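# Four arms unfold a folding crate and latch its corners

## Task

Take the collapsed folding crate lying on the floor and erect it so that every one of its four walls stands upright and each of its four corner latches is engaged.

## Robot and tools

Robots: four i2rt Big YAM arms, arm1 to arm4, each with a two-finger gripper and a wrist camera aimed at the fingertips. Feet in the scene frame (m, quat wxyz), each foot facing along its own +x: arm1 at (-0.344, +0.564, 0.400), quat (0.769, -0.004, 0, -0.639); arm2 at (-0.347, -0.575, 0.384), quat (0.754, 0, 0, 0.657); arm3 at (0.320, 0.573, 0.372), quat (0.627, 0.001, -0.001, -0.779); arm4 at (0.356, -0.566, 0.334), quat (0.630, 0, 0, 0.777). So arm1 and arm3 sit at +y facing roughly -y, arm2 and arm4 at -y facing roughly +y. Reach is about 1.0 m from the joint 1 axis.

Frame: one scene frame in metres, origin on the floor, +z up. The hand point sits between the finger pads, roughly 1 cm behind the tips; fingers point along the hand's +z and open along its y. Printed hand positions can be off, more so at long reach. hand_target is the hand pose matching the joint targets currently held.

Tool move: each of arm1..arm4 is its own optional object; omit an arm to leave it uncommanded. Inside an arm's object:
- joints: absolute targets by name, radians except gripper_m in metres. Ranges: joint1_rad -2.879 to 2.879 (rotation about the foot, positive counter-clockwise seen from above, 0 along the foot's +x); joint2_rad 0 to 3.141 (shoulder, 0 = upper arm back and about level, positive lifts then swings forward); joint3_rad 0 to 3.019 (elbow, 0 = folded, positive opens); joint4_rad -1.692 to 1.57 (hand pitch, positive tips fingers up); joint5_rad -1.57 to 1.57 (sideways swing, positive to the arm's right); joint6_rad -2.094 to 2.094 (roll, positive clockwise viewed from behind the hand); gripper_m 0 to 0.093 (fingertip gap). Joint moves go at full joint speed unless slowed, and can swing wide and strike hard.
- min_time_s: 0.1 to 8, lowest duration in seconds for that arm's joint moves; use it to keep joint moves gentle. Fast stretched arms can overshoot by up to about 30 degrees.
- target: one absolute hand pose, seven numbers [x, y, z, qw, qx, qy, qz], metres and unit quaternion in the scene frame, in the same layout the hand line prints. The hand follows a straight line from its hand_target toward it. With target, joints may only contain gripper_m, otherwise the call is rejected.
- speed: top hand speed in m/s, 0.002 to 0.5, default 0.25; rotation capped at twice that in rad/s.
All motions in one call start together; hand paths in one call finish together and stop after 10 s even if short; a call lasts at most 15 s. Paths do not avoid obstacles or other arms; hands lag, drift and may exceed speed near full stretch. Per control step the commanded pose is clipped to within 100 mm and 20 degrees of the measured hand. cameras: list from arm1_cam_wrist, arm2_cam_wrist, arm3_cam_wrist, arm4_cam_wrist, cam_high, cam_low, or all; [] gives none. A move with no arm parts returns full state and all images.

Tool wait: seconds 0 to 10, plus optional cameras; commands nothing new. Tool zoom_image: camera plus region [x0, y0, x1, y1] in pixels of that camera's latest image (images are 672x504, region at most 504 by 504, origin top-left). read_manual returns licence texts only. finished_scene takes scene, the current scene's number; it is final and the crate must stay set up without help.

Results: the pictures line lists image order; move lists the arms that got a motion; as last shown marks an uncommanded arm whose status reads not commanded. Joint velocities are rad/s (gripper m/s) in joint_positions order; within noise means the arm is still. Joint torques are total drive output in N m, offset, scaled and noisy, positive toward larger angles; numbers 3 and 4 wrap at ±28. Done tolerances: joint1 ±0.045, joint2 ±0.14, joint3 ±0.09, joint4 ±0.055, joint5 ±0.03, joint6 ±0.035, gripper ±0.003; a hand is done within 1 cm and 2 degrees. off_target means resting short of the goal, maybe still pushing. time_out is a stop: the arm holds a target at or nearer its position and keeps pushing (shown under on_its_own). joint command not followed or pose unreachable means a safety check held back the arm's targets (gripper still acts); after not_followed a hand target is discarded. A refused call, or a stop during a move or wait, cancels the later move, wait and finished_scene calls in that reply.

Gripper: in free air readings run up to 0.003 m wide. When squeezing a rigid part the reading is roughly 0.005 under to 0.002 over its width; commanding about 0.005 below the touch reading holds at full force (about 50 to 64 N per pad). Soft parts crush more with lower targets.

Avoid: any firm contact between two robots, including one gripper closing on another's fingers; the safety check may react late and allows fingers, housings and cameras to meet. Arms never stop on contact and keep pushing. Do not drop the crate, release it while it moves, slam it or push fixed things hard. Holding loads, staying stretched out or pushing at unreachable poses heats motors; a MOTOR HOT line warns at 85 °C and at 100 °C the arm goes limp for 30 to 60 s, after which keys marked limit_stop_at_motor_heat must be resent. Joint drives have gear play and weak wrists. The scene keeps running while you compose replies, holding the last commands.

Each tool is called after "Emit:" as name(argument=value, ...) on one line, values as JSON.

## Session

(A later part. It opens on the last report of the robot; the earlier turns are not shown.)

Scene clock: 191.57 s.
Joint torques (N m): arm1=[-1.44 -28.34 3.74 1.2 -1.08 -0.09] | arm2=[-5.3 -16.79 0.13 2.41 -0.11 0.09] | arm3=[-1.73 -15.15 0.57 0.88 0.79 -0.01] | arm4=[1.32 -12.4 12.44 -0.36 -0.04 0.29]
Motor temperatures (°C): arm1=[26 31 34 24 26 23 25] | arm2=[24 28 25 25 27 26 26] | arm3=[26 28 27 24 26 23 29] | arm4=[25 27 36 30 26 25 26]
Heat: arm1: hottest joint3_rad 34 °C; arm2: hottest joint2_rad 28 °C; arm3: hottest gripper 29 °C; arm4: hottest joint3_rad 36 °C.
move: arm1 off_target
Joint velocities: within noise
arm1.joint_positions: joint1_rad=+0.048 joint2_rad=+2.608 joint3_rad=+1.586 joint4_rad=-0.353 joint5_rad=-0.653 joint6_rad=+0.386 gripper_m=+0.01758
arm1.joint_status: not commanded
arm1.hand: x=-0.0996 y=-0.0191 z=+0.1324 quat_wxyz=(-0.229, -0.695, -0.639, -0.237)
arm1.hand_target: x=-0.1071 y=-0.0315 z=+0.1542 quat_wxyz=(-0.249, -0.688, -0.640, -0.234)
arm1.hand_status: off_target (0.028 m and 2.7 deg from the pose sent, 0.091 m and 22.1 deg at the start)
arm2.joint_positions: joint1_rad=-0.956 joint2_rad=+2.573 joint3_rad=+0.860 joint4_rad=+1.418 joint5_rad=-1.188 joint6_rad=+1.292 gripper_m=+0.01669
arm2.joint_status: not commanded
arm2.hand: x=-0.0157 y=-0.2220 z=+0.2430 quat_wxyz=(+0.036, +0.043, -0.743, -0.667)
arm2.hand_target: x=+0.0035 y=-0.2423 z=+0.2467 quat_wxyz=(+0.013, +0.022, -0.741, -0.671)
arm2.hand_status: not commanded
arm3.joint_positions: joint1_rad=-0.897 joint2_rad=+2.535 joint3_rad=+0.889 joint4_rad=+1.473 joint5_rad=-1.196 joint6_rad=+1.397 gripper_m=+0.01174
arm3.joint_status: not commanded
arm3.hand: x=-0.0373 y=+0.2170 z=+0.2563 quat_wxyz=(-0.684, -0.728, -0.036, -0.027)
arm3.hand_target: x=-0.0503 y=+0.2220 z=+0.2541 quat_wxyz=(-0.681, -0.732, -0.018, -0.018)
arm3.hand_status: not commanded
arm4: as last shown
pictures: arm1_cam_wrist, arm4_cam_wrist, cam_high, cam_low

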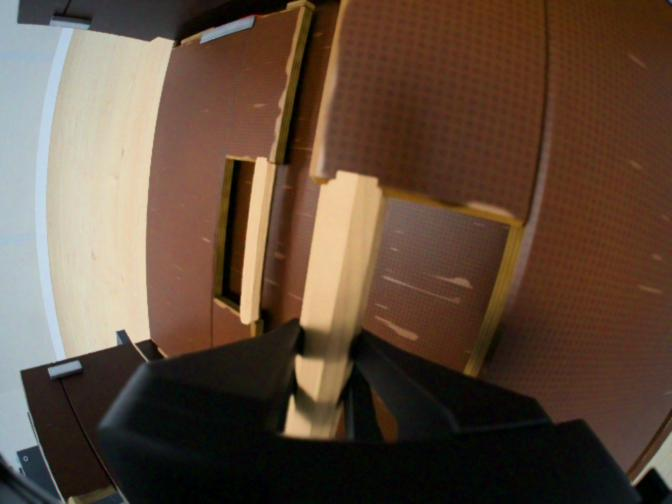

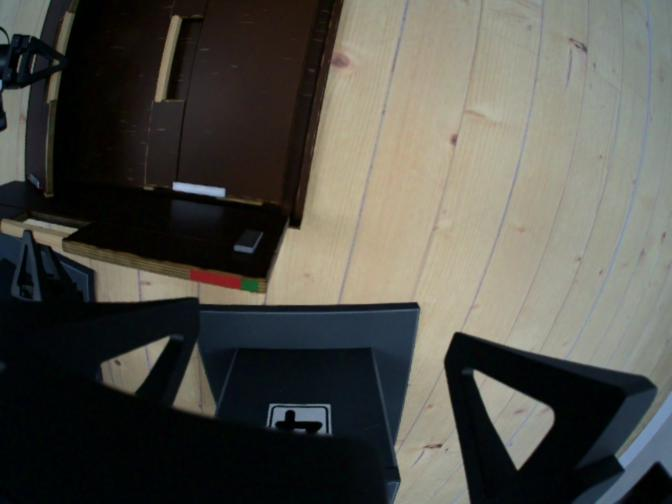

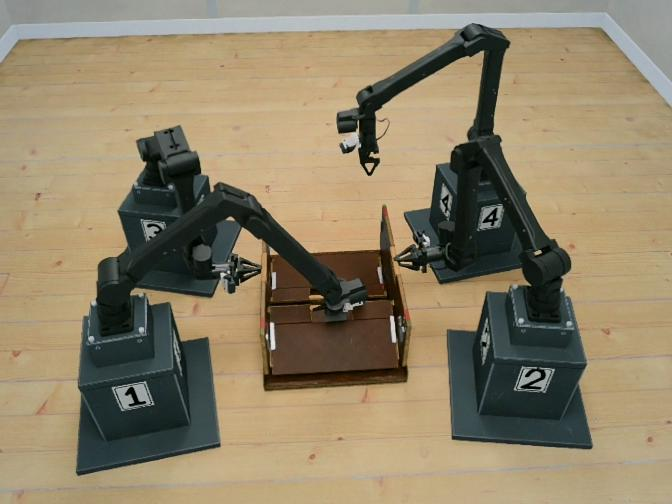

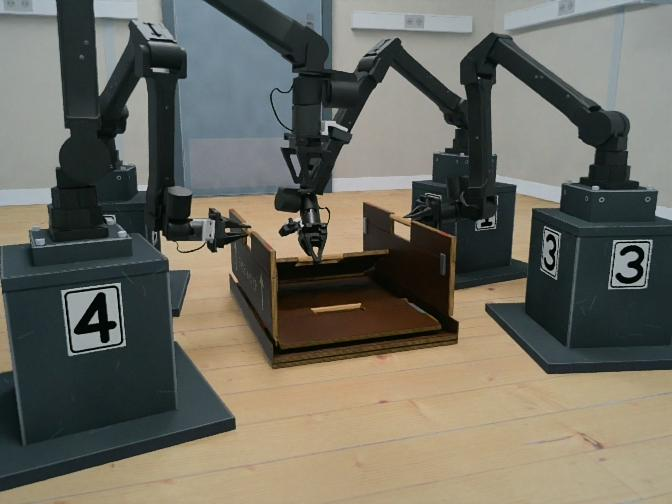

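Emit:
move(arm1={"target": [-0.160, -0.033, 0.212, 0.3379, 0.6491, 0.6052, 0.3150], "speed": 0.2}, cameras=[])

Emit:
move(arm1={"target": [-0.215, -0.035, 0.243, 0.4302, 0.592, 0.552, 0.4011], "speed": 0.2}, cameras=["arm1_cam_wrist", "cam_low", "cam_high", "arm4_cam_wrist"])

Scene clock: 197.70 s.
Joint torques (N m): arm1=[-2.61 -27.99 3.99 0.18 -0.66 -0.32] | arm2=[-5.25 -16.85 0.13 2.39 -0.12 0.09] | arm3=[-1.73 -15.33 0.66 0.84 0.9 -0.03] | arm4=[1.32 -12.4 12.44 -0.38 -0.04 0.29]
Motor temperatures (°C): arm1=[26 32 34 24 26 23 25] | arm2=[24 28 25 25 27 26 26] | arm3=[26 27 27 24 26 23 29] | arm4=[25 27 36 30 26 25 26]
Heat: arm1: hottest joint3_rad 34 °C; arm2: hottest joint2_rad 28 °C; arm3: hottest gripper 29 °C; arm4: hottest joint3_rad 36 °C.
move: arm1 off_target
Joint velocities: within noise
arm1.joint_positions: joint1_rad=-0.078 joint2_rad=+2.547 joint3_rad=+1.517 joint4_rad=-0.357 joint5_rad=-0.949 joint6_rad=+0.295 gripper_m=+0.01758
arm1.joint_status: not commanded
arm1.hand: x=-0.1409 y=-0.0207 z=+0.1888 quat_wxyz=(-0.319, -0.656, -0.599, -0.331)
arm1.hand_target: x=-0.1580 y=-0.0339 z=+0.2113 quat_wxyz=(-0.338, -0.649, -0.604, -0.316)
arm1.hand_status: off_target (0.033 m and 3.0 deg from the pose sent, 0.101 m and 16.7 deg at the start)
arm2, arm4: as last shown
arm3.joint_positions: joint1_rad=-0.900 joint2_rad=+2.535 joint3_rad=+0.889 joint4_rad=+1.473 joint5_rad=-1.199 joint6_rad=+1.397 gripper_m=+0.01171
arm3.joint_status: not commanded
arm3.hand: x=-0.0379 y=+0.2181 z=+0.2564 quat_wxyz=(-0.684, -0.728, -0.036, -0.027)
arm3.hand_target: x=-0.0508 y=+0.2222 z=+0.2542 quat_wxyz=(-0.681, -0.732, -0.017, -0.017)
arm3.hand_status: not commanded

Scene clock: 199.43 s.
Joint torques (N m): arm1=[-2.78 -26.23 5.49 -0.47 -1.13 -0.47] | arm2=[-5.3 -16.91 0.13 2.39 -0.12 0.09] | arm3=[-1.67 -15.44 0.55 0.95 0.91 -0.01] | arm4=[1.26 -12.4 12.44 -0.36 -0.04 0.29]
Motor temperatures (°C): arm1=[26 32 34 24 27 23 25] | arm2=[24 28 25 25 27 26 26] | arm3=[26 27 27 24 26 23 29] | arm4=[25 27 36 30 26 25 26]
Heat: arm1: hottest joint3_rad 34 °C; arm2: hottest joint2_rad 28 °C; arm3: hottest gripper 29 °C; arm4: hottest joint3_rad 36 °C.
move: arm1 off_target
Joint velocities: within noise
arm1.joint_positions: joint1_rad=-0.211 joint2_rad=+2.565 joint3_rad=+1.546 joint4_rad=-0.512 joint5_rad=-1.248 joint6_rad=+0.113 gripper_m=+0.01758
arm1.joint_status: not commanded
arm1.hand: x=-0.1960 y=-0.0225 z=+0.2281 quat_wxyz=(-0.407, -0.605, -0.544, -0.416)
arm1.hand_target: x=-0.2142 y=-0.0363 z=+0.2425 quat_wxyz=(-0.433, -0.591, -0.552, -0.398)
arm1.hand_status: off_target (0.027 m and 3.6 deg from the pose sent, 0.093 m and 17.6 deg at the start)
arm2, arm4: as last shown
arm3.joint_positions: joint1_rad=-0.900 joint2_rad=+2.535 joint3_rad=+0.889 joint4_rad=+1.473 joint5_rad=-1.201 joint6_rad=+1.397 gripper_m=+0.01171
arm3.joint_status: not commanded
arm3.hand: x=-0.0376 y=+0.2181 z=+0.2565 quat_wxyz=(-0.684, -0.728, -0.036, -0.028)
arm3.hand_target: x=-0.0504 y=+0.2219 z=+0.2542 quat_wxyz=(-0.681, -0.732, -0.018, -0.018)
arm3.hand_status: not commanded
pictures: arm1_cam_wrist, arm4_cam_wrist, cam_high, cam_low

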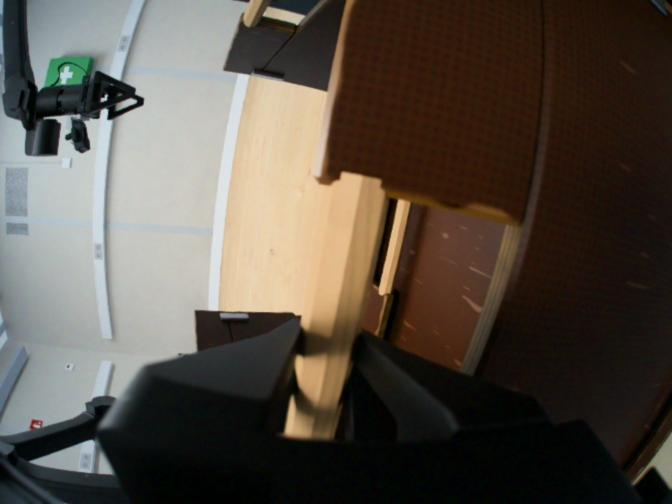

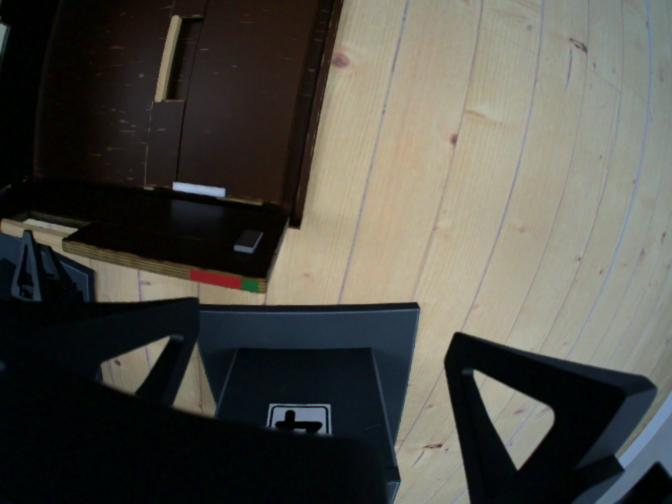

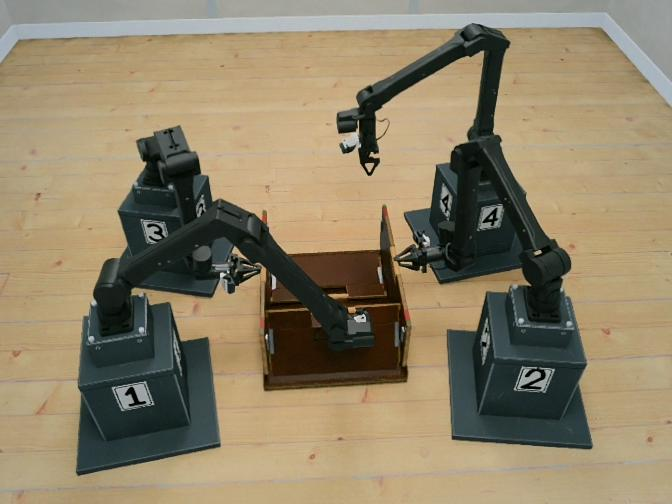

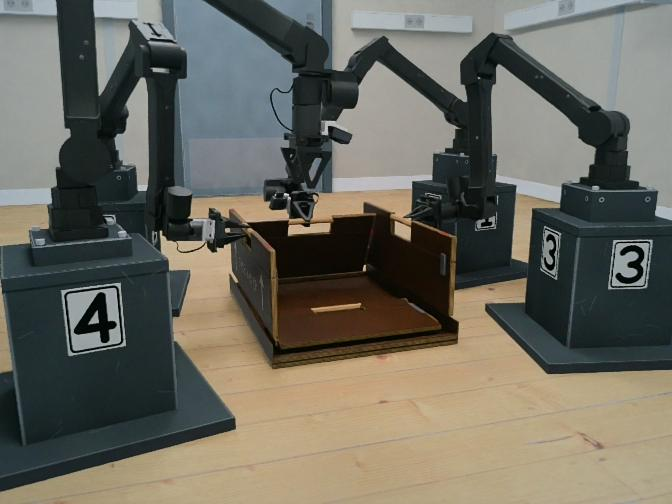

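Emit:
zoom_image(camera="cam_high", region=[240, 190, 430, 400])

Emit:
zoom_image(camera="cam_low", region=[210, 180, 480, 380])

Scaled by 2.400 from the camera's image (finer frame: 960x720).

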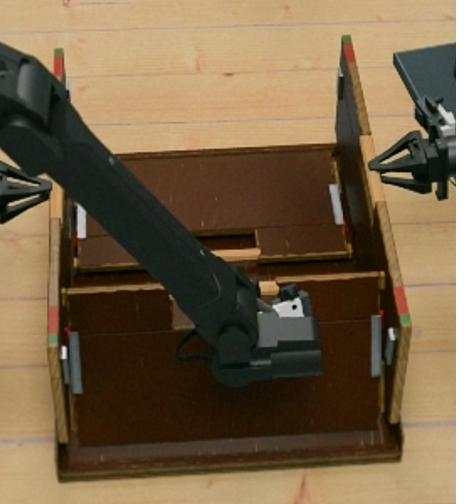

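Scaled by 1.867 from the camera's image (finer frame: 960x720).

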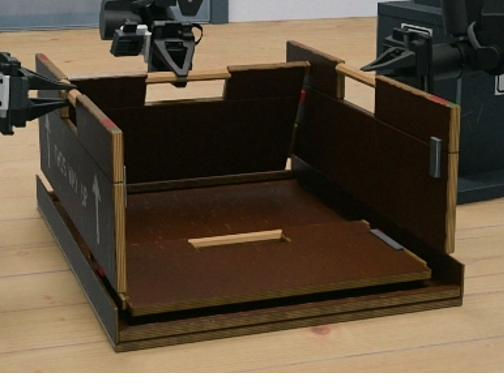

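Emit:
move(arm1={"target": [-0.258, -0.037, 0.255, 0.4455, 0.5806, 0.5413, 0.4154], "speed": 0.15}, cameras=[])

Emit:
move(arm1={"target": [-0.290, -0.038, 0.258, 0.4455, 0.5806, 0.5413, 0.4154], "speed": 0.1}, cameras=["arm1_cam_wrist", "cam_low", "cam_high"])

Scene clock: 205.23 s.
Joint torques (N m): arm1=[-3.55 -25.76 5.65 -1.07 -0.66 -0.41] | arm2=[-5.25 -16.91 0.12 2.39 -0.12 0.09] | arm3=[-1.96 -15.03 0.59 0.9 0.94 0.03] | arm4=[1.26 -12.4 12.45 -0.36 -0.04 0.29]
Motor temperatures (°C): arm1=[26 32 33 24 27 24 25] | arm2=[24 28 25 25 27 26 26] | arm3=[26 27 27 24 26 23 29] | arm4=[25 27 36 30 26 25 26]
Heat: arm1: hottest joint3_rad 33 °C; arm2: hottest joint2_rad 28 °C; arm3: hottest gripper 29 °C; arm4: hottest joint3_rad 36 °C.
move: arm1 off_target
Joint velocities: within noise
arm1.joint_positions: joint1_rad=-0.283 joint2_rad=+2.599 joint3_rad=+1.644 joint4_rad=-0.842 joint5_rad=-1.303 joint6_rad=-0.161 gripper_m=+0.01757
arm1.joint_status: not commanded
arm1.hand: x=-0.2351 y=-0.0253 z=+0.2420 quat_wxyz=(-0.423, -0.591, -0.531, -0.435)
arm1.hand_target: x=-0.2575 y=-0.0371 z=+0.2546 quat_wxyz=(-0.446, -0.582, -0.539, -0.413)
arm1.hand_status: off_target (0.029 m and 3.8 deg from the pose sent, 0.069 m and 5.2 deg at the start)
arm2, arm3: as last shown
arm3.hand_target: x=-0.0504 y=+0.2218 z=+0.2542 quat_wxyz=(-0.681, -0.732, -0.018, -0.018)
arm4.joint_positions: joint1_rad=-0.085 joint2_rad=+1.613 joint3_rad=+1.109 joint4_rad=-1.111 joint5_rad=-0.006 joint6_rad=+0.108 gripper_m=+0.09396
arm4.joint_status: not commanded
arm4.hand: x=+0.3030 y=-0.1405 z=+0.4082 quat_wxyz=(+0.016, +0.712, -0.702, +0.015)
arm4.hand_target: x=+0.3036 y=-0.1226 z=+0.4190 quat_wxyz=(+0.006, +0.704, -0.711, +0.004)
arm4.hand_status: not commanded

Scene clock: 206.87 s.
Joint torques (N m): arm1=[-5.71 -27.11 5.87 -1.73 -0.24 -0.6] | arm2=[-5.3 -16.91 0.12 2.39 -0.12 0.09] | arm3=[-1.55 -15.27 0.68 0.87 0.95 -0.04] | arm4=[1.32 -12.45 12.44 -0.35 -0.04 0.3]
Motor temperatures (°C): arm1=[26 32 33 24 27 24 25] | arm2=[24 28 25 25 27 26 26] | arm3=[26 27 27 24 26 23 29] | arm4=[25 27 36 30 26 25 26]
Heat: arm1: hottest joint3_rad 33 °C; arm2: hottest joint2_rad 28 °C; arm3: hottest gripper 29 °C; arm4: hottest joint3_rad 36 °C.
move: arm1 off_target
Joint velocities: within noise
arm1.joint_positions: joint1_rad=-0.311 joint2_rad=+2.630 joint3_rad=+1.718 joint4_rad=-1.045 joint5_rad=-1.295 joint6_rad=-0.325 gripper_m=+0.01753
arm1.joint_status: not commanded
arm1.hand: x=-0.2515 y=-0.0266 z=+0.2454 quat_wxyz=(-0.421, -0.585, -0.535, -0.441)
arm1.hand_target: x=-0.2880 y=-0.0373 z=+0.2576 quat_wxyz=(-0.446, -0.583, -0.540, -0.412)
arm1.hand_status: off_target (0.042 m and 4.2 deg from the pose sent, 0.059 m and 3.8 deg at the start)
arm2, arm4: as last shown
arm3.joint_positions: joint1_rad=-0.900 joint2_rad=+2.535 joint3_rad=+0.887 joint4_rad=+1.473 joint5_rad=-1.201 joint6_rad=+1.397 gripper_m=+0.01170
arm3.joint_status: not commanded
arm3.hand: x=-0.0370 y=+0.2184 z=+0.2563 quat_wxyz=(-0.684, -0.728, -0.036, -0.028)
arm3.hand_target: x=-0.0500 y=+0.2220 z=+0.2541 quat_wxyz=(-0.681, -0.732, -0.018, -0.018)
arm3.hand_status: not commanded
pictures: arm1_cam_wrist, cam_high, cam_low

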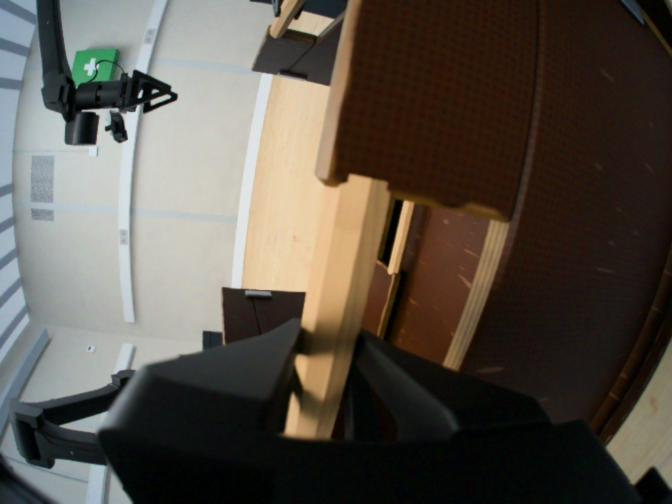

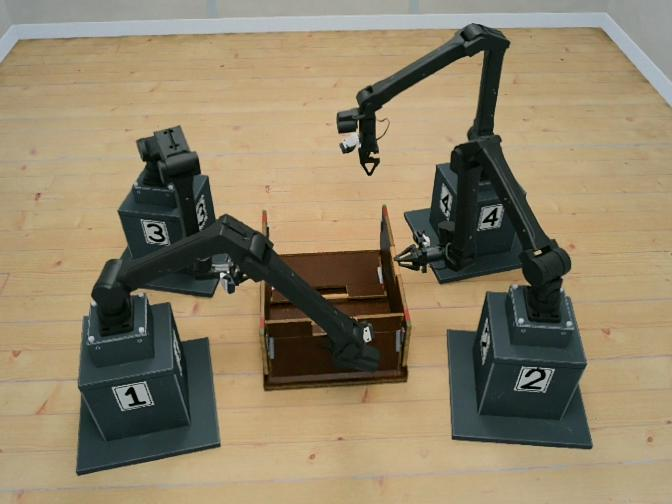

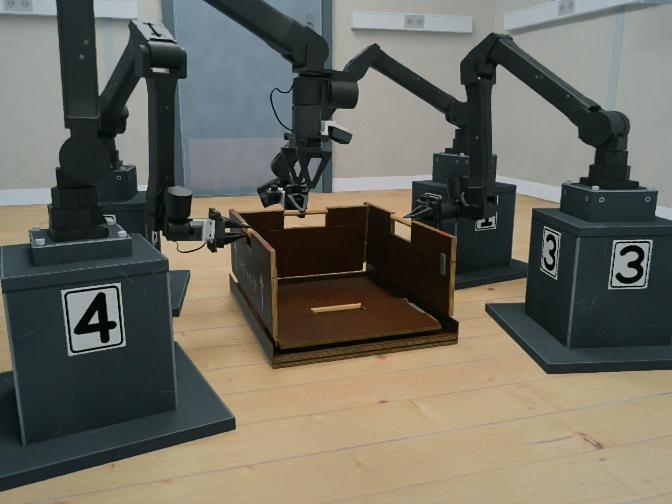

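Emit:
zoom_image(camera="cam_high", region=[240, 190, 430, 400])

Emit:
zoom_image(camera="cam_low", region=[210, 180, 480, 380])

Scaled by 2.400 from the camera's image (finer frame: 960x720).

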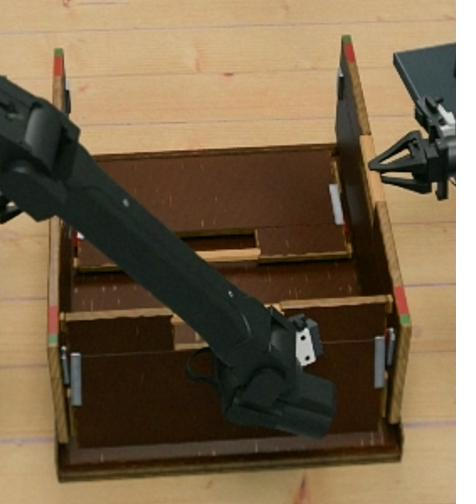

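Scaled by 1.867 from the camera's image (finer frame: 960x720).

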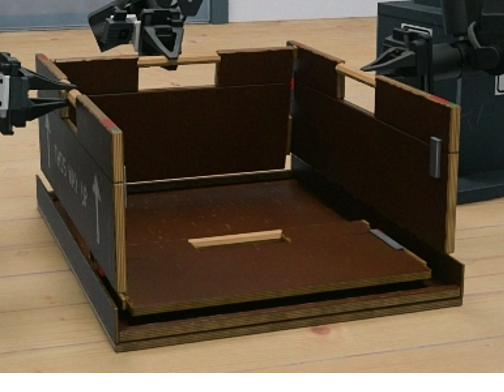

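Emit:
move(arm1={"target": [-0.330, -0.038, 0.262, 0.4455, 0.5806, 0.5413, 0.4154], "speed": 0.08}, cameras=["cam_high", "cam_low"])

Scene clock: 211.13 s.
Joint torques (N m): arm1=[-5.6 -26.64 6.27 -2.19 -0.11 -0.69] | arm2=[-5.36 -16.97 0.12 2.33 -0.12 0.08] | arm3=[-1.96 -14.86 0.72 1.03 0.9 -0.04] | arm4=[1.32 -12.4 12.45 -0.36 -0.04 0.29]
Motor temperatures (°C): arm1=[26 32 33 24 27 24 25] | arm2=[24 27 25 25 27 26 26] | arm3=[26 27 27 24 26 23 29] | arm4=[25 27 36 30 26 25 26]
Heat: arm1: hottest joint3_rad 33 °C; arm2: hottest joint2_rad 27 °C; arm3: hottest gripper 29 °C; arm4: hottest joint3_rad 36 °C.
move: arm1 off_target
Joint velocities: within noise
arm1.joint_positions: joint1_rad=-0.377 joint2_rad=+2.671 joint3_rad=+1.812 joint4_rad=-1.281 joint5_rad=-1.263 joint6_rad=-0.516 gripper_m=+0.01703
arm1.joint_status: not commanded
arm1.hand: x=-0.2917 y=-0.0288 z=+0.2489 quat_wxyz=(-0.420, -0.587, -0.535, -0.440)
arm1.hand_target: x=-0.3292 y=-0.0380 z=+0.2622 quat_wxyz=(-0.445, -0.584, -0.540, -0.411)
arm1.hand_status: off_target (0.041 m and 4.1 deg from the pose sent, 0.081 m and 4.2 deg at the start)
arm2.joint_positions: joint1_rad=-0.956 joint2_rad=+2.573 joint3_rad=+0.860 joint4_rad=+1.420 joint5_rad=-1.191 joint6_rad=+1.293 gripper_m=+0.01669
arm2.joint_status: not commanded
arm2.hand: x=-0.0161 y=-0.2220 z=+0.2433 quat_wxyz=(+0.037, +0.044, -0.743, -0.667)
arm2.hand_target: x=+0.0032 y=-0.2423 z=+0.2473 quat_wxyz=(+0.014, +0.023, -0.741, -0.671)
arm2.hand_status: not commanded
arm3.joint_positions: joint1_rad=-0.900 joint2_rad=+2.535 joint3_rad=+0.887 joint4_rad=+1.473 joint5_rad=-1.199 joint6_rad=+1.397 gripper_m=+0.01167
arm3.joint_status: not commanded
arm3.hand: x=-0.0373 y=+0.2184 z=+0.2563 quat_wxyz=(-0.684, -0.728, -0.035, -0.028)
arm3.hand_target: x=-0.0499 y=+0.2220 z=+0.2540 quat_wxyz=(-0.681, -0.732, -0.018, -0.018)
arm3.hand_status: not commanded
arm4: as last shown

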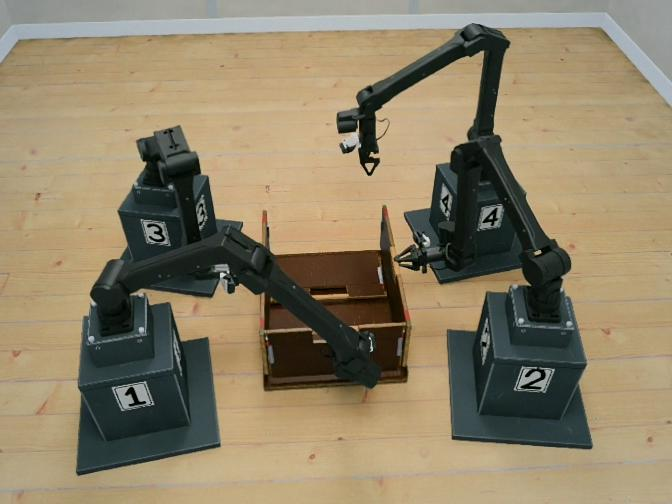

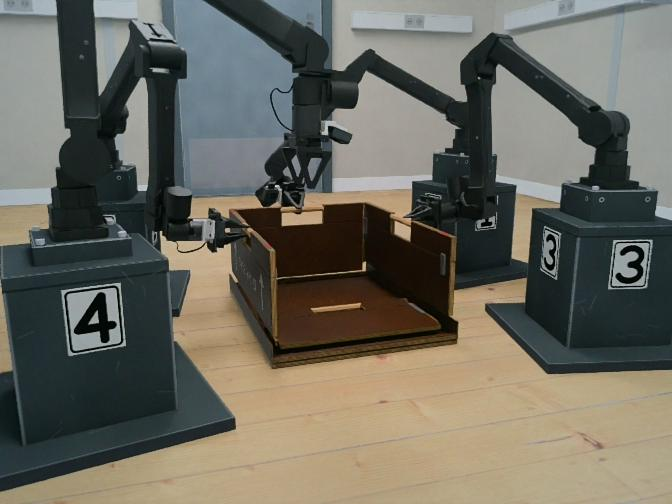

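Emit:
zoom_image(camera="cam_high", region=[240, 190, 430, 400])

Emit:
zoom_image(camera="cam_low", region=[210, 180, 480, 380])

Scaled by 2.400 from the camera's image (finer frame: 960x720).

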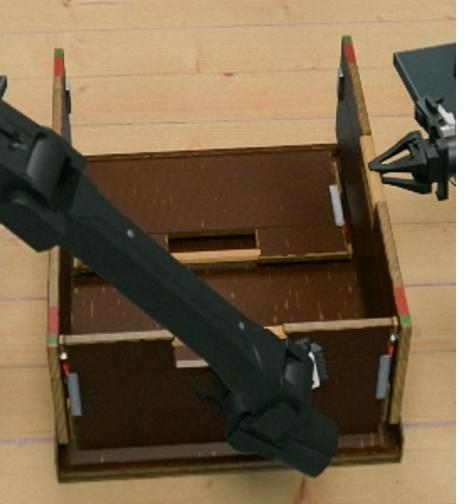

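Scaled by 1.867 from the camera's image (finer frame: 960x720).

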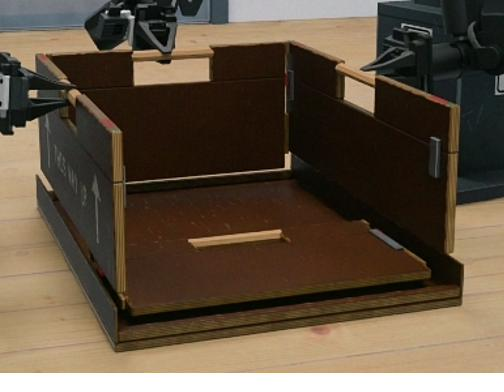

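Emit:
move(arm1={"target": [-0.350, -0.038, 0.262, 0.4455, 0.5806, 0.5413, 0.4154], "speed": 0.08}, cameras=["cam_high", "cam_low"])

Emit:
zoom_image(camera="cam_high", region=[250, 310, 330, 400])

Emit:
zoom_image(camera="cam_high", region=[340, 300, 420, 390])

Emit:
zoom_image(camera="cam_low", region=[320, 180, 480, 380])

Scene clock: 215.27 s.
Joint torques (N m): arm1=[-7.59 -26.81 6.22 -2.09 0.1 -0.68] | arm2=[-5.3 -16.97 0.1 2.35 -0.12 0.08] | arm3=[-1.44 -14.86 0.79 0.94 0.9 -0.01] | arm4=[1.32 -12.4 12.44 -0.36 -0.04 0.29]
Motor temperatures (°C): arm1=[26 32 33 24 26 24 25] | arm2=[24 27 24 25 27 26 26] | arm3=[26 27 27 24 27 23 29] | arm4=[25 27 36 30 26 25 26]
Heat: arm1: hottest joint3_rad 33 °C; arm2: hottest joint2_rad 27 °C; arm3: hottest gripper 29 °C; arm4: hottest joint3_rad 36 °C.
move: arm1 off_target
Joint velocities: within noise
arm1.joint_positions: joint1_rad=-0.377 joint2_rad=+2.692 joint3_rad=+1.852 joint4_rad=-1.361 joint5_rad=-1.253 joint6_rad=-0.576 gripper_m=+0.01703
arm1.joint_status: not commanded
arm1.hand: x=-0.2923 y=-0.0289 z=+0.2485 quat_wxyz=(-0.415, -0.582, -0.539, -0.446)
arm1.hand_target: x=-0.3476 y=-0.0365 z=+0.2614 quat_wxyz=(-0.445, -0.585, -0.539, -0.411)
arm1.hand_status: off_target (0.060 m and 4.9 deg from the pose sent, 0.060 m and 4.1 deg at the start)
arm2, arm3, arm4: as last shown

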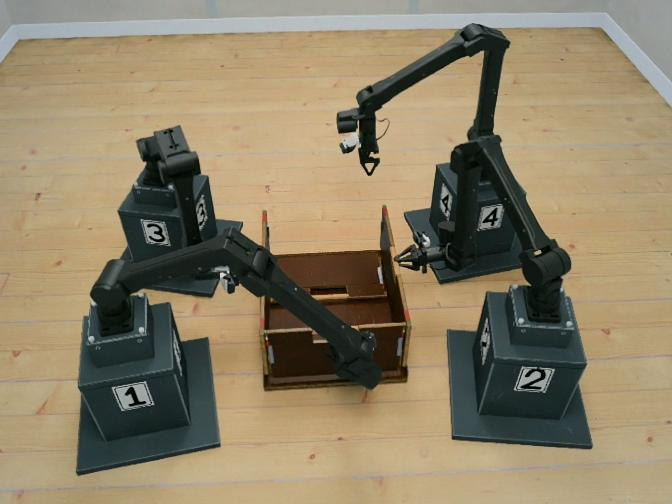

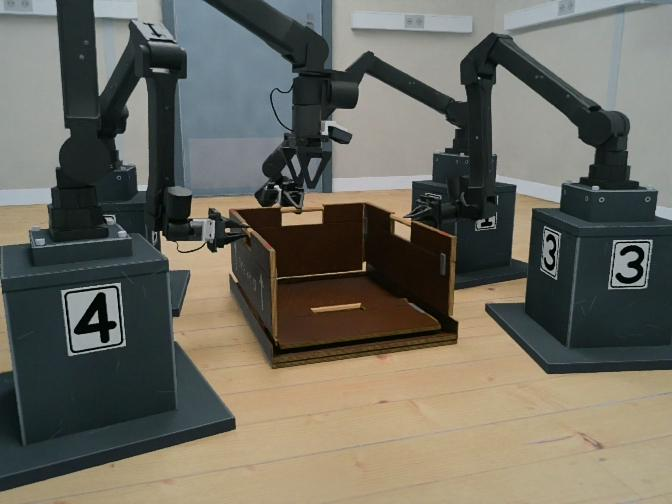

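Scaled by 5.600 from the camera's image (finer frame: 960x720).

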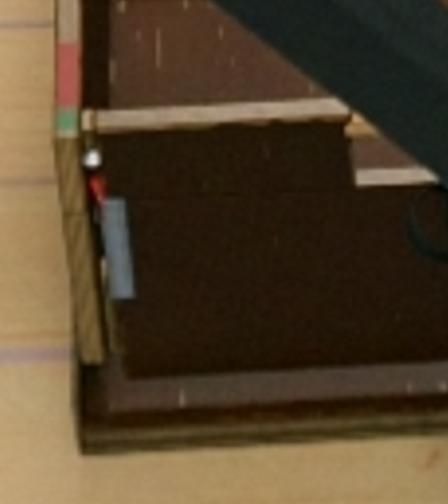

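Scaled by 5.600 from the camera's image (finer frame: 960x720).

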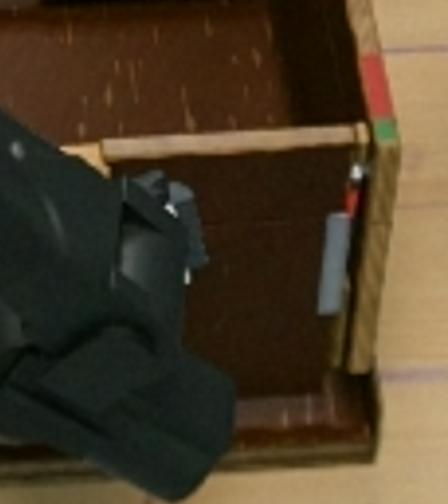

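Scaled by 2.520 from the camera's image (finer frame: 960x720).

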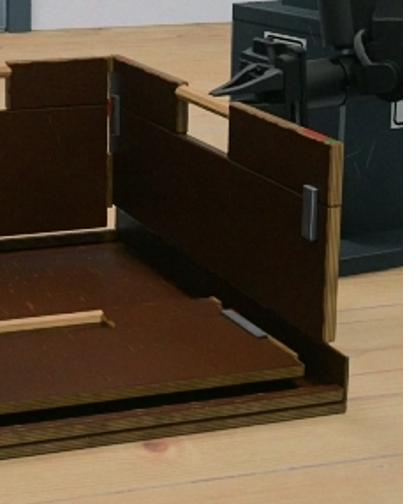

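Emit:
move(cameras=["all"])

Emit:
zoom_image(camera="arm1_cam_wrist", region=[480, 0, 672, 120])

Emit:
zoom_image(camera="arm2_cam_wrist", region=[150, 0, 450, 200])

Scene clock: 219.60 s.
Joint torques (N m): arm1=[-7.82 -27.05 6.35 -2.44 0.11 -0.72] | arm2=[-5.36 -16.97 0.1 2.33 -0.12 0.08] | arm3=[-1.96 -15.56 0.61 0.9 0.92 0] | arm4=[1.32 -12.45 12.45 -0.36 -0.04 0.29]
Motor temperatures (°C): arm1=[26 32 33 24 26 24 25] | arm2=[24 27 24 25 27 26 26] | arm3=[26 27 27 24 27 23 29] | arm4=[25 27 36 30 26 25 26]
Heat: arm1: hottest joint3_rad 33 °C; arm2: hottest joint2_rad 27 °C; arm3: hottest gripper 29 °C; arm4: hottest joint3_rad 36 °C.
Joint velocities: within noise
arm1.joint_positions: joint1_rad=-0.377 joint2_rad=+2.694 joint3_rad=+1.852 joint4_rad=-1.361 joint5_rad=-1.253 joint6_rad=-0.576 gripper_m=+0.01703
arm1.joint_status: not commanded
arm1.hand: x=-0.2922 y=-0.0284 z=+0.2477 quat_wxyz=(-0.415, -0.582, -0.539, -0.446) (m; scene frame)
arm1.hand_target: x=-0.3475 y=-0.0361 z=+0.2605 quat_wxyz=(-0.445, -0.585, -0.539, -0.412) (m; scene frame)
arm1.hand_status: off_target (0.060 m and 5.0 deg from the pose sent, 0.060 m and 4.1 deg at the start)
arm2.joint_positions: joint1_rad=-0.956 joint2_rad=+2.573 joint3_rad=+0.860 joint4_rad=+1.420 joint5_rad=-1.191 joint6_rad=+1.293 gripper_m=+0.01669
arm2.joint_status: not commanded
arm2.hand: x=-0.0161 y=-0.2220 z=+0.2433 quat_wxyz=(+0.037, +0.044, -0.743, -0.667) (m; scene frame)
arm2.hand_target: x=+0.0032 y=-0.2423 z=+0.2473 quat_wxyz=(+0.014, +0.023, -0.741, -0.671) (m; scene frame)
arm2.hand_status: not commanded
arm3.joint_positions: joint1_rad=-0.900 joint2_rad=+2.535 joint3_rad=+0.887 joint4_rad=+1.473 joint5_rad=-1.199 joint6_rad=+1.397 gripper_m=+0.01167
arm3.joint_status: not commanded
arm3.hand: x=-0.0373 y=+0.2184 z=+0.2563 quat_wxyz=(-0.684, -0.728, -0.035, -0.028) (m; scene frame)
arm3.hand_target: x=-0.0499 y=+0.2220 z=+0.2540 quat_wxyz=(-0.681, -0.732, -0.018, -0.018) (m; scene frame)
arm3.hand_status: not commanded
arm4.joint_positions: joint1_rad=-0.085 joint2_rad=+1.613 joint3_rad=+1.109 joint4_rad=-1.111 joint5_rad=-0.006 joint6_rad=+0.108 gripper_m=+0.09396
arm4.joint_status: not commanded
arm4.hand: x=+0.3030 y=-0.1405 z=+0.4082 quat_wxyz=(+0.016, +0.712, -0.702, +0.015) (m; scene frame)
arm4.hand_target: x=+0.3036 y=-0.1226 z=+0.4190 quat_wxyz=(+0.006, +0.704, -0.711, +0.004) (m; scene frame)
arm4.hand_status: not commanded
pictures: arm1_cam_wrist, arm2_cam_wrist, arm3_cam_wrist, arm4_cam_wrist, cam_high, cam_low

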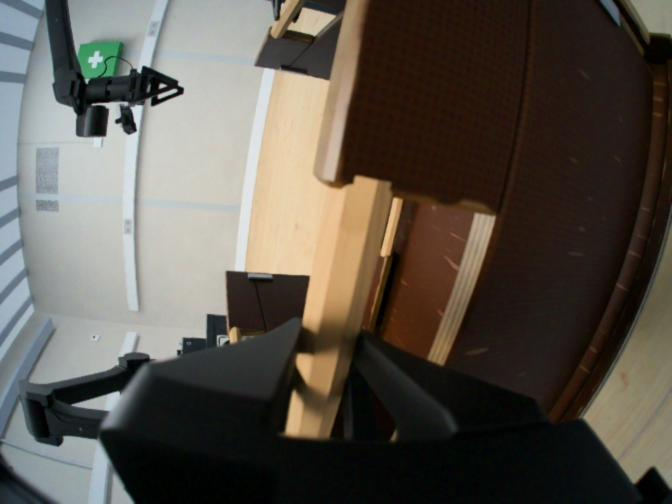

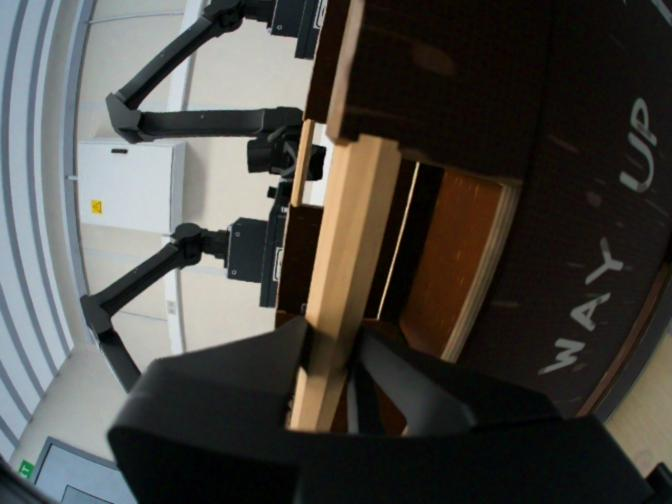

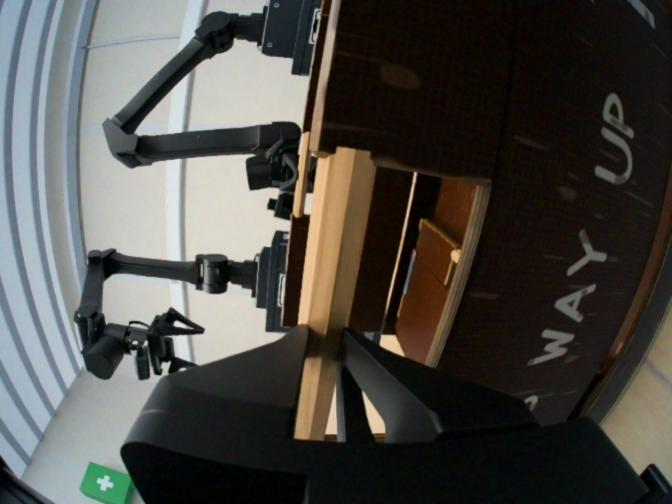

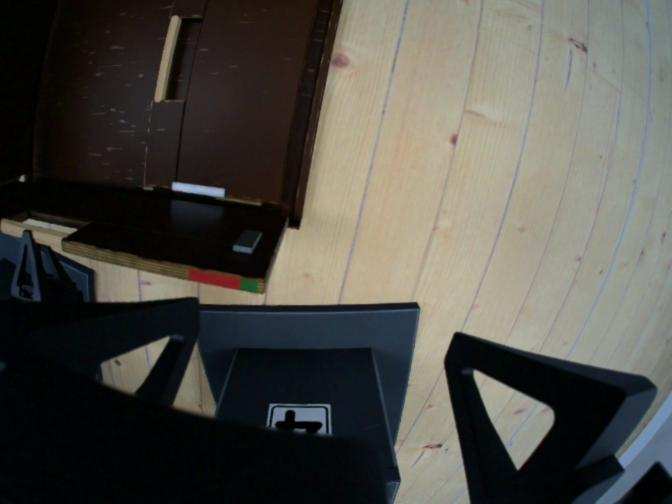

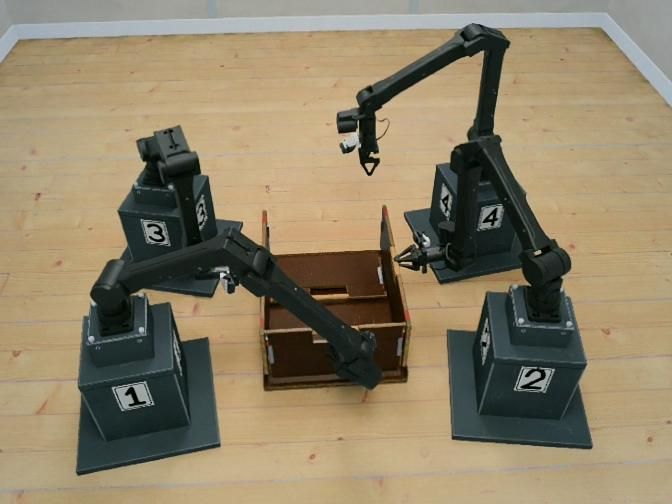

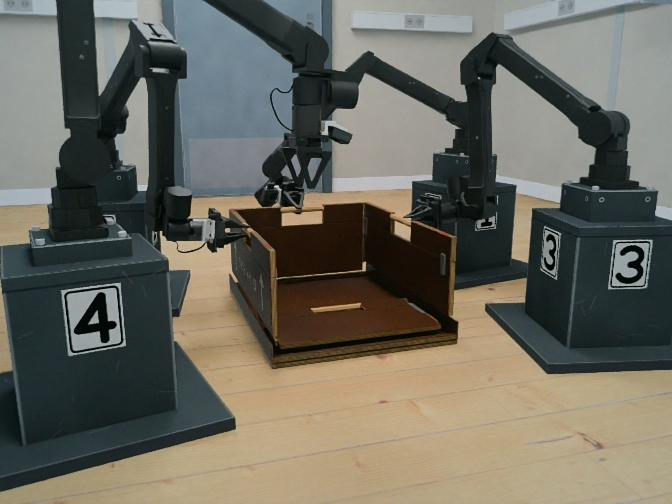

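Scaled by 2.625 from the camera's image (finer frame: 960x720).

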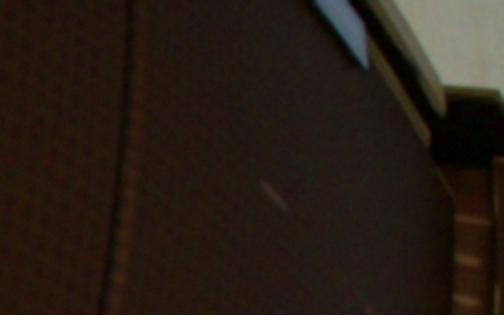

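Scaled by 1.680 from the camera's image (finer frame: 960x720).

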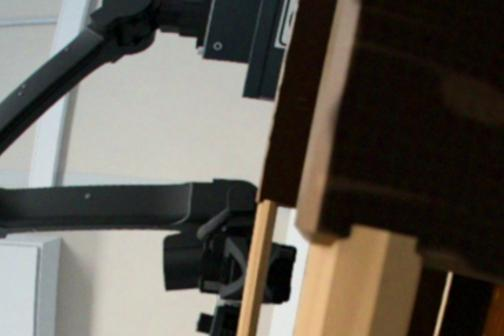

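Emit:
move(arm1={"target": [-0.265, -0.036, 0.262, 0.4455, 0.5806, 0.5413, 0.4154], "speed": 0.1}, cameras=["cam_high", "cam_low"])

Emit:
zoom_image(camera="cam_high", region=[240, 290, 430, 400])

Scene clock: 223.83 s.
Joint torques (N m): arm1=[2.14 -26.75 4.78 0.95 -1.15 -0.04] | arm2=[-5.3 -16.91 0.12 2.33 -0.11 0.08] | arm3=[-1.85 -14.97 0.66 0.95 0.87 -0.01] | arm4=[1.26 -12.45 12.45 -0.36 -0.04 0.29]
Motor temperatures (°C): arm1=[26 33 33 24 26 24 25] | arm2=[24 27 24 25 27 26 26] | arm3=[26 27 27 24 27 23 29] | arm4=[25 27 36 30 26 25 26]
Heat: arm1: hottest joint2_rad 33 °C; arm2: hottest joint2_rad 27 °C; arm3: hottest gripper 29 °C; arm4: hottest joint3_rad 36 °C.
move: arm1 off_target
Joint velocities: within noise
arm1.joint_positions: joint1_rad=-0.372 joint2_rad=+2.605 joint3_rad=+1.681 joint4_rad=-0.999 joint5_rad=-1.286 joint6_rad=-0.300 gripper_m=+0.01703
arm1.joint_status: not commanded
arm1.hand: x=-0.2876 y=-0.0275 z=+0.2487 quat_wxyz=(-0.434, -0.603, -0.520, -0.421)
arm1.hand_target: x=-0.2718 y=-0.0355 z=+0.2627 quat_wxyz=(-0.445, -0.585, -0.536, -0.415)
arm1.hand_status: off_target (0.028 m and 3.8 deg from the pose sent, 0.032 m and 5.0 deg at the start)
arm2, arm3, arm4: as last shown

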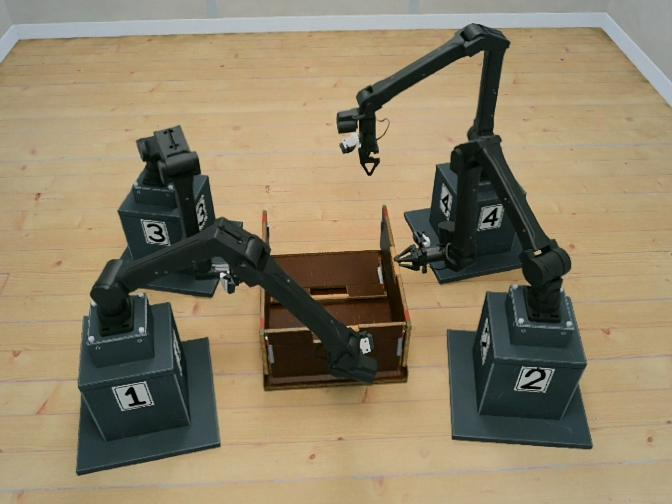

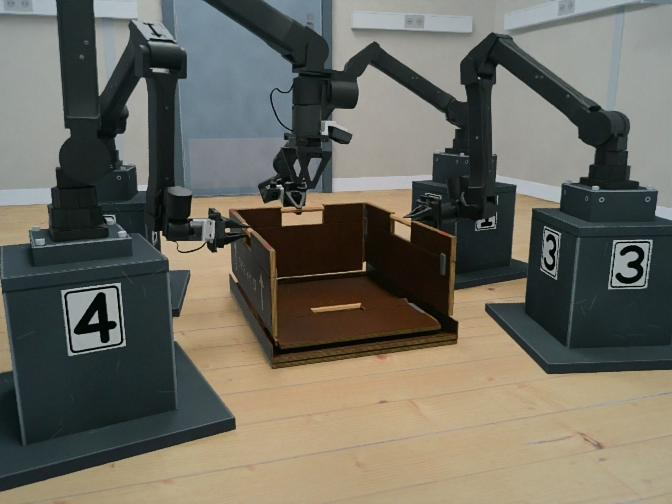

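Scaled by 2.653 from the camera's image (finer frame: 960x720).

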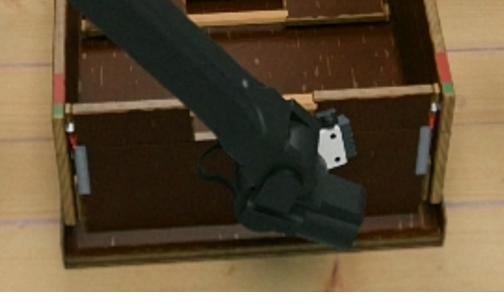

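Emit:
move(arm4={"target": [0.042, 0.022, 0.20, 0, 0.6852, -0.729, 0], "speed": 0.3, "joints": {"gripper_m": 0.05}}, arm1={"target": [-0.302, -0.036, 0.262, 0.4455, 0.5806, 0.5413, 0.4154], "speed": 0.1}, cameras=["arm4_cam_wrist", "cam_high"])

Scene clock: 238.33 s.
Joint torques (N m): arm1=[-1.32 -25.41 6.04 -1.65 -0.72 -0.55] | arm2=[-5.36 -16.85 0.13 2.32 -0.12 0.08] | arm3=[-1.55 -15.27 0.75 0.94 0.91 -0.04] | arm4=[1.49 -21.48 11.45 -0.53 0 0.3]
Motor temperatures (°C): arm1=[26 32 32 24 27 24 25] | arm2=[24 27 24 25 27 26 26] | arm3=[26 27 27 24 27 23 29] | arm4=[24 27 36 30 26 25 26]
Heat: arm1: hottest joint2_rad 32 °C; arm2: hottest joint2_rad 27 °C; arm3: hottest gripper 29 °C; arm4: hottest joint3_rad 36 °C.
move: arm1 off_target; arm4 off_target
Joint velocities: within noise
arm1.joint_positions: joint1_rad=-0.372 joint2_rad=+2.631 joint3_rad=+1.738 joint4_rad=-1.128 joint5_rad=-1.272 joint6_rad=-0.401 gripper_m=+0.01701
arm1.joint_status: not commanded
arm1.hand: x=-0.2884 y=-0.0279 z=+0.2492 quat_wxyz=(-0.426, -0.595, -0.530, -0.428)
arm1.hand_target: x=-0.2962 y=-0.0366 z=+0.2616 quat_wxyz=(-0.446, -0.579, -0.545, -0.411)
arm1.hand_status: off_target (0.020 m and 3.4 deg from the pose sent, 0.021 m and 3.8 deg at the start)
arm2, arm3: as last shown
arm4.joint_positions: joint1_rad=+0.286 joint2_rad=+2.403 joint3_rad=+1.776 joint4_rad=-0.956 joint5_rad=-0.003 joint6_rad=+0.532 gripper_m=+0.05007
arm4.joint_status: all done
arm4.hand: x=+0.0461 y=+0.0096 z=+0.1977 quat_wxyz=(+0.003, +0.693, -0.720, +0.005)
arm4.hand_target: x=+0.0433 y=+0.0213 z=+0.1977 quat_wxyz=(+0.001, +0.685, -0.728, +0.000)
arm4.hand_status: off_target (0.013 m and 1.5 deg from the pose sent, 0.371 m and 5.0 deg at the start)

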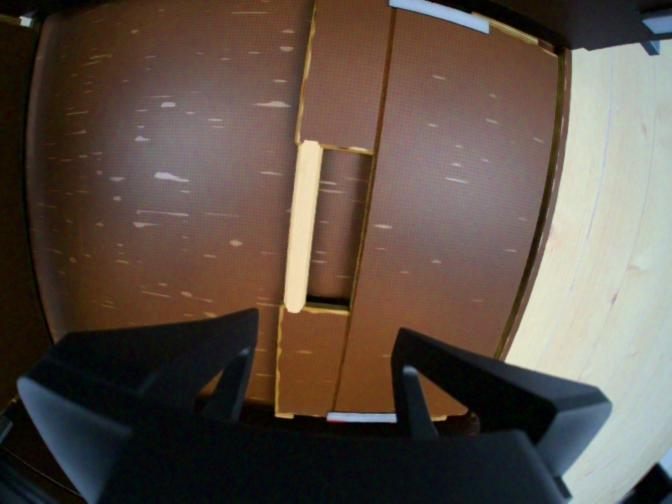

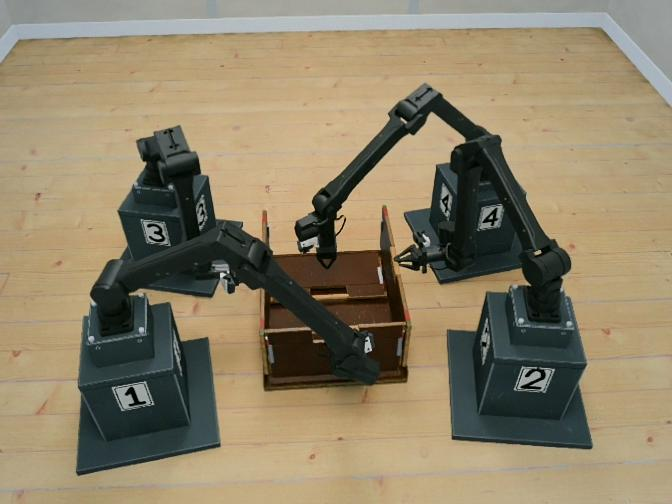

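Emit:
move(arm4={"target": [0.027, 0.017, 0.034, 0, 0.6965, -0.7177, 0], "speed": 0.2}, cameras=["arm4_cam_wrist", "cam_low"])

Scene clock: 245.13 s.
Joint torques (N m): arm1=[-1.26 -26.05 6.08 -1.57 -0.74 -0.6] | arm2=[-5.36 -16.91 0.1 2.32 -0.11 0.08] | arm3=[-1.73 -15.09 0.61 0.87 0.89 -0.03] | arm4=[1.61 -22.95 9.89 0.09 0.01 0.23]
Motor temperatures (°C): arm1=[26 33 32 24 27 24 26] | arm2=[24 27 24 25 27 26 26] | arm3=[26 27 27 24 27 23 29] | arm4=[24 28 35 30 26 25 26]
Heat: arm1: hottest joint2_rad 33 °C; arm2: hottest joint2_rad 27 °C; arm3: hottest gripper 29 °C; arm4: hottest joint3_rad 35 °C.
move: arm4 off_target
Joint velocities: within noise
arm1, arm2, arm3: as last shown
arm4.joint_positions: joint1_rad=+0.307 joint2_rad=+2.716 joint3_rad=+1.919 joint4_rad=-0.793 joint5_rad=-0.001 joint6_rad=+0.532 gripper_m=+0.05007
arm4.joint_status: not commanded
arm4.hand: x=+0.0326 y=+0.0055 z=+0.0383 quat_wxyz=(+0.003, +0.701, -0.713, +0.009)
arm4.hand_target: x=+0.0246 y=+0.0129 z=+0.0340 quat_wxyz=(+0.000, +0.699, -0.715, +0.000)
arm4.hand_status: off_target (0.014 m and 1.3 deg from the pose sent, 0.165 m and 0.8 deg at the start)

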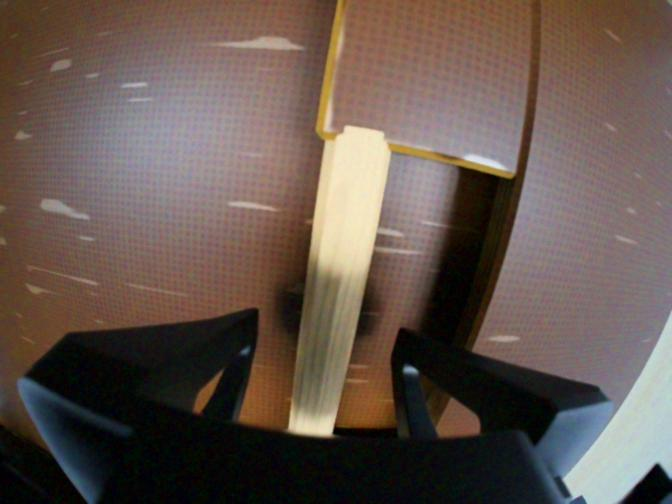

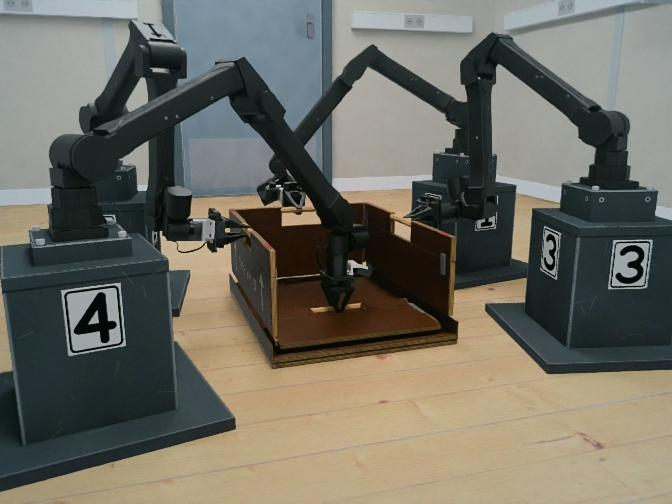

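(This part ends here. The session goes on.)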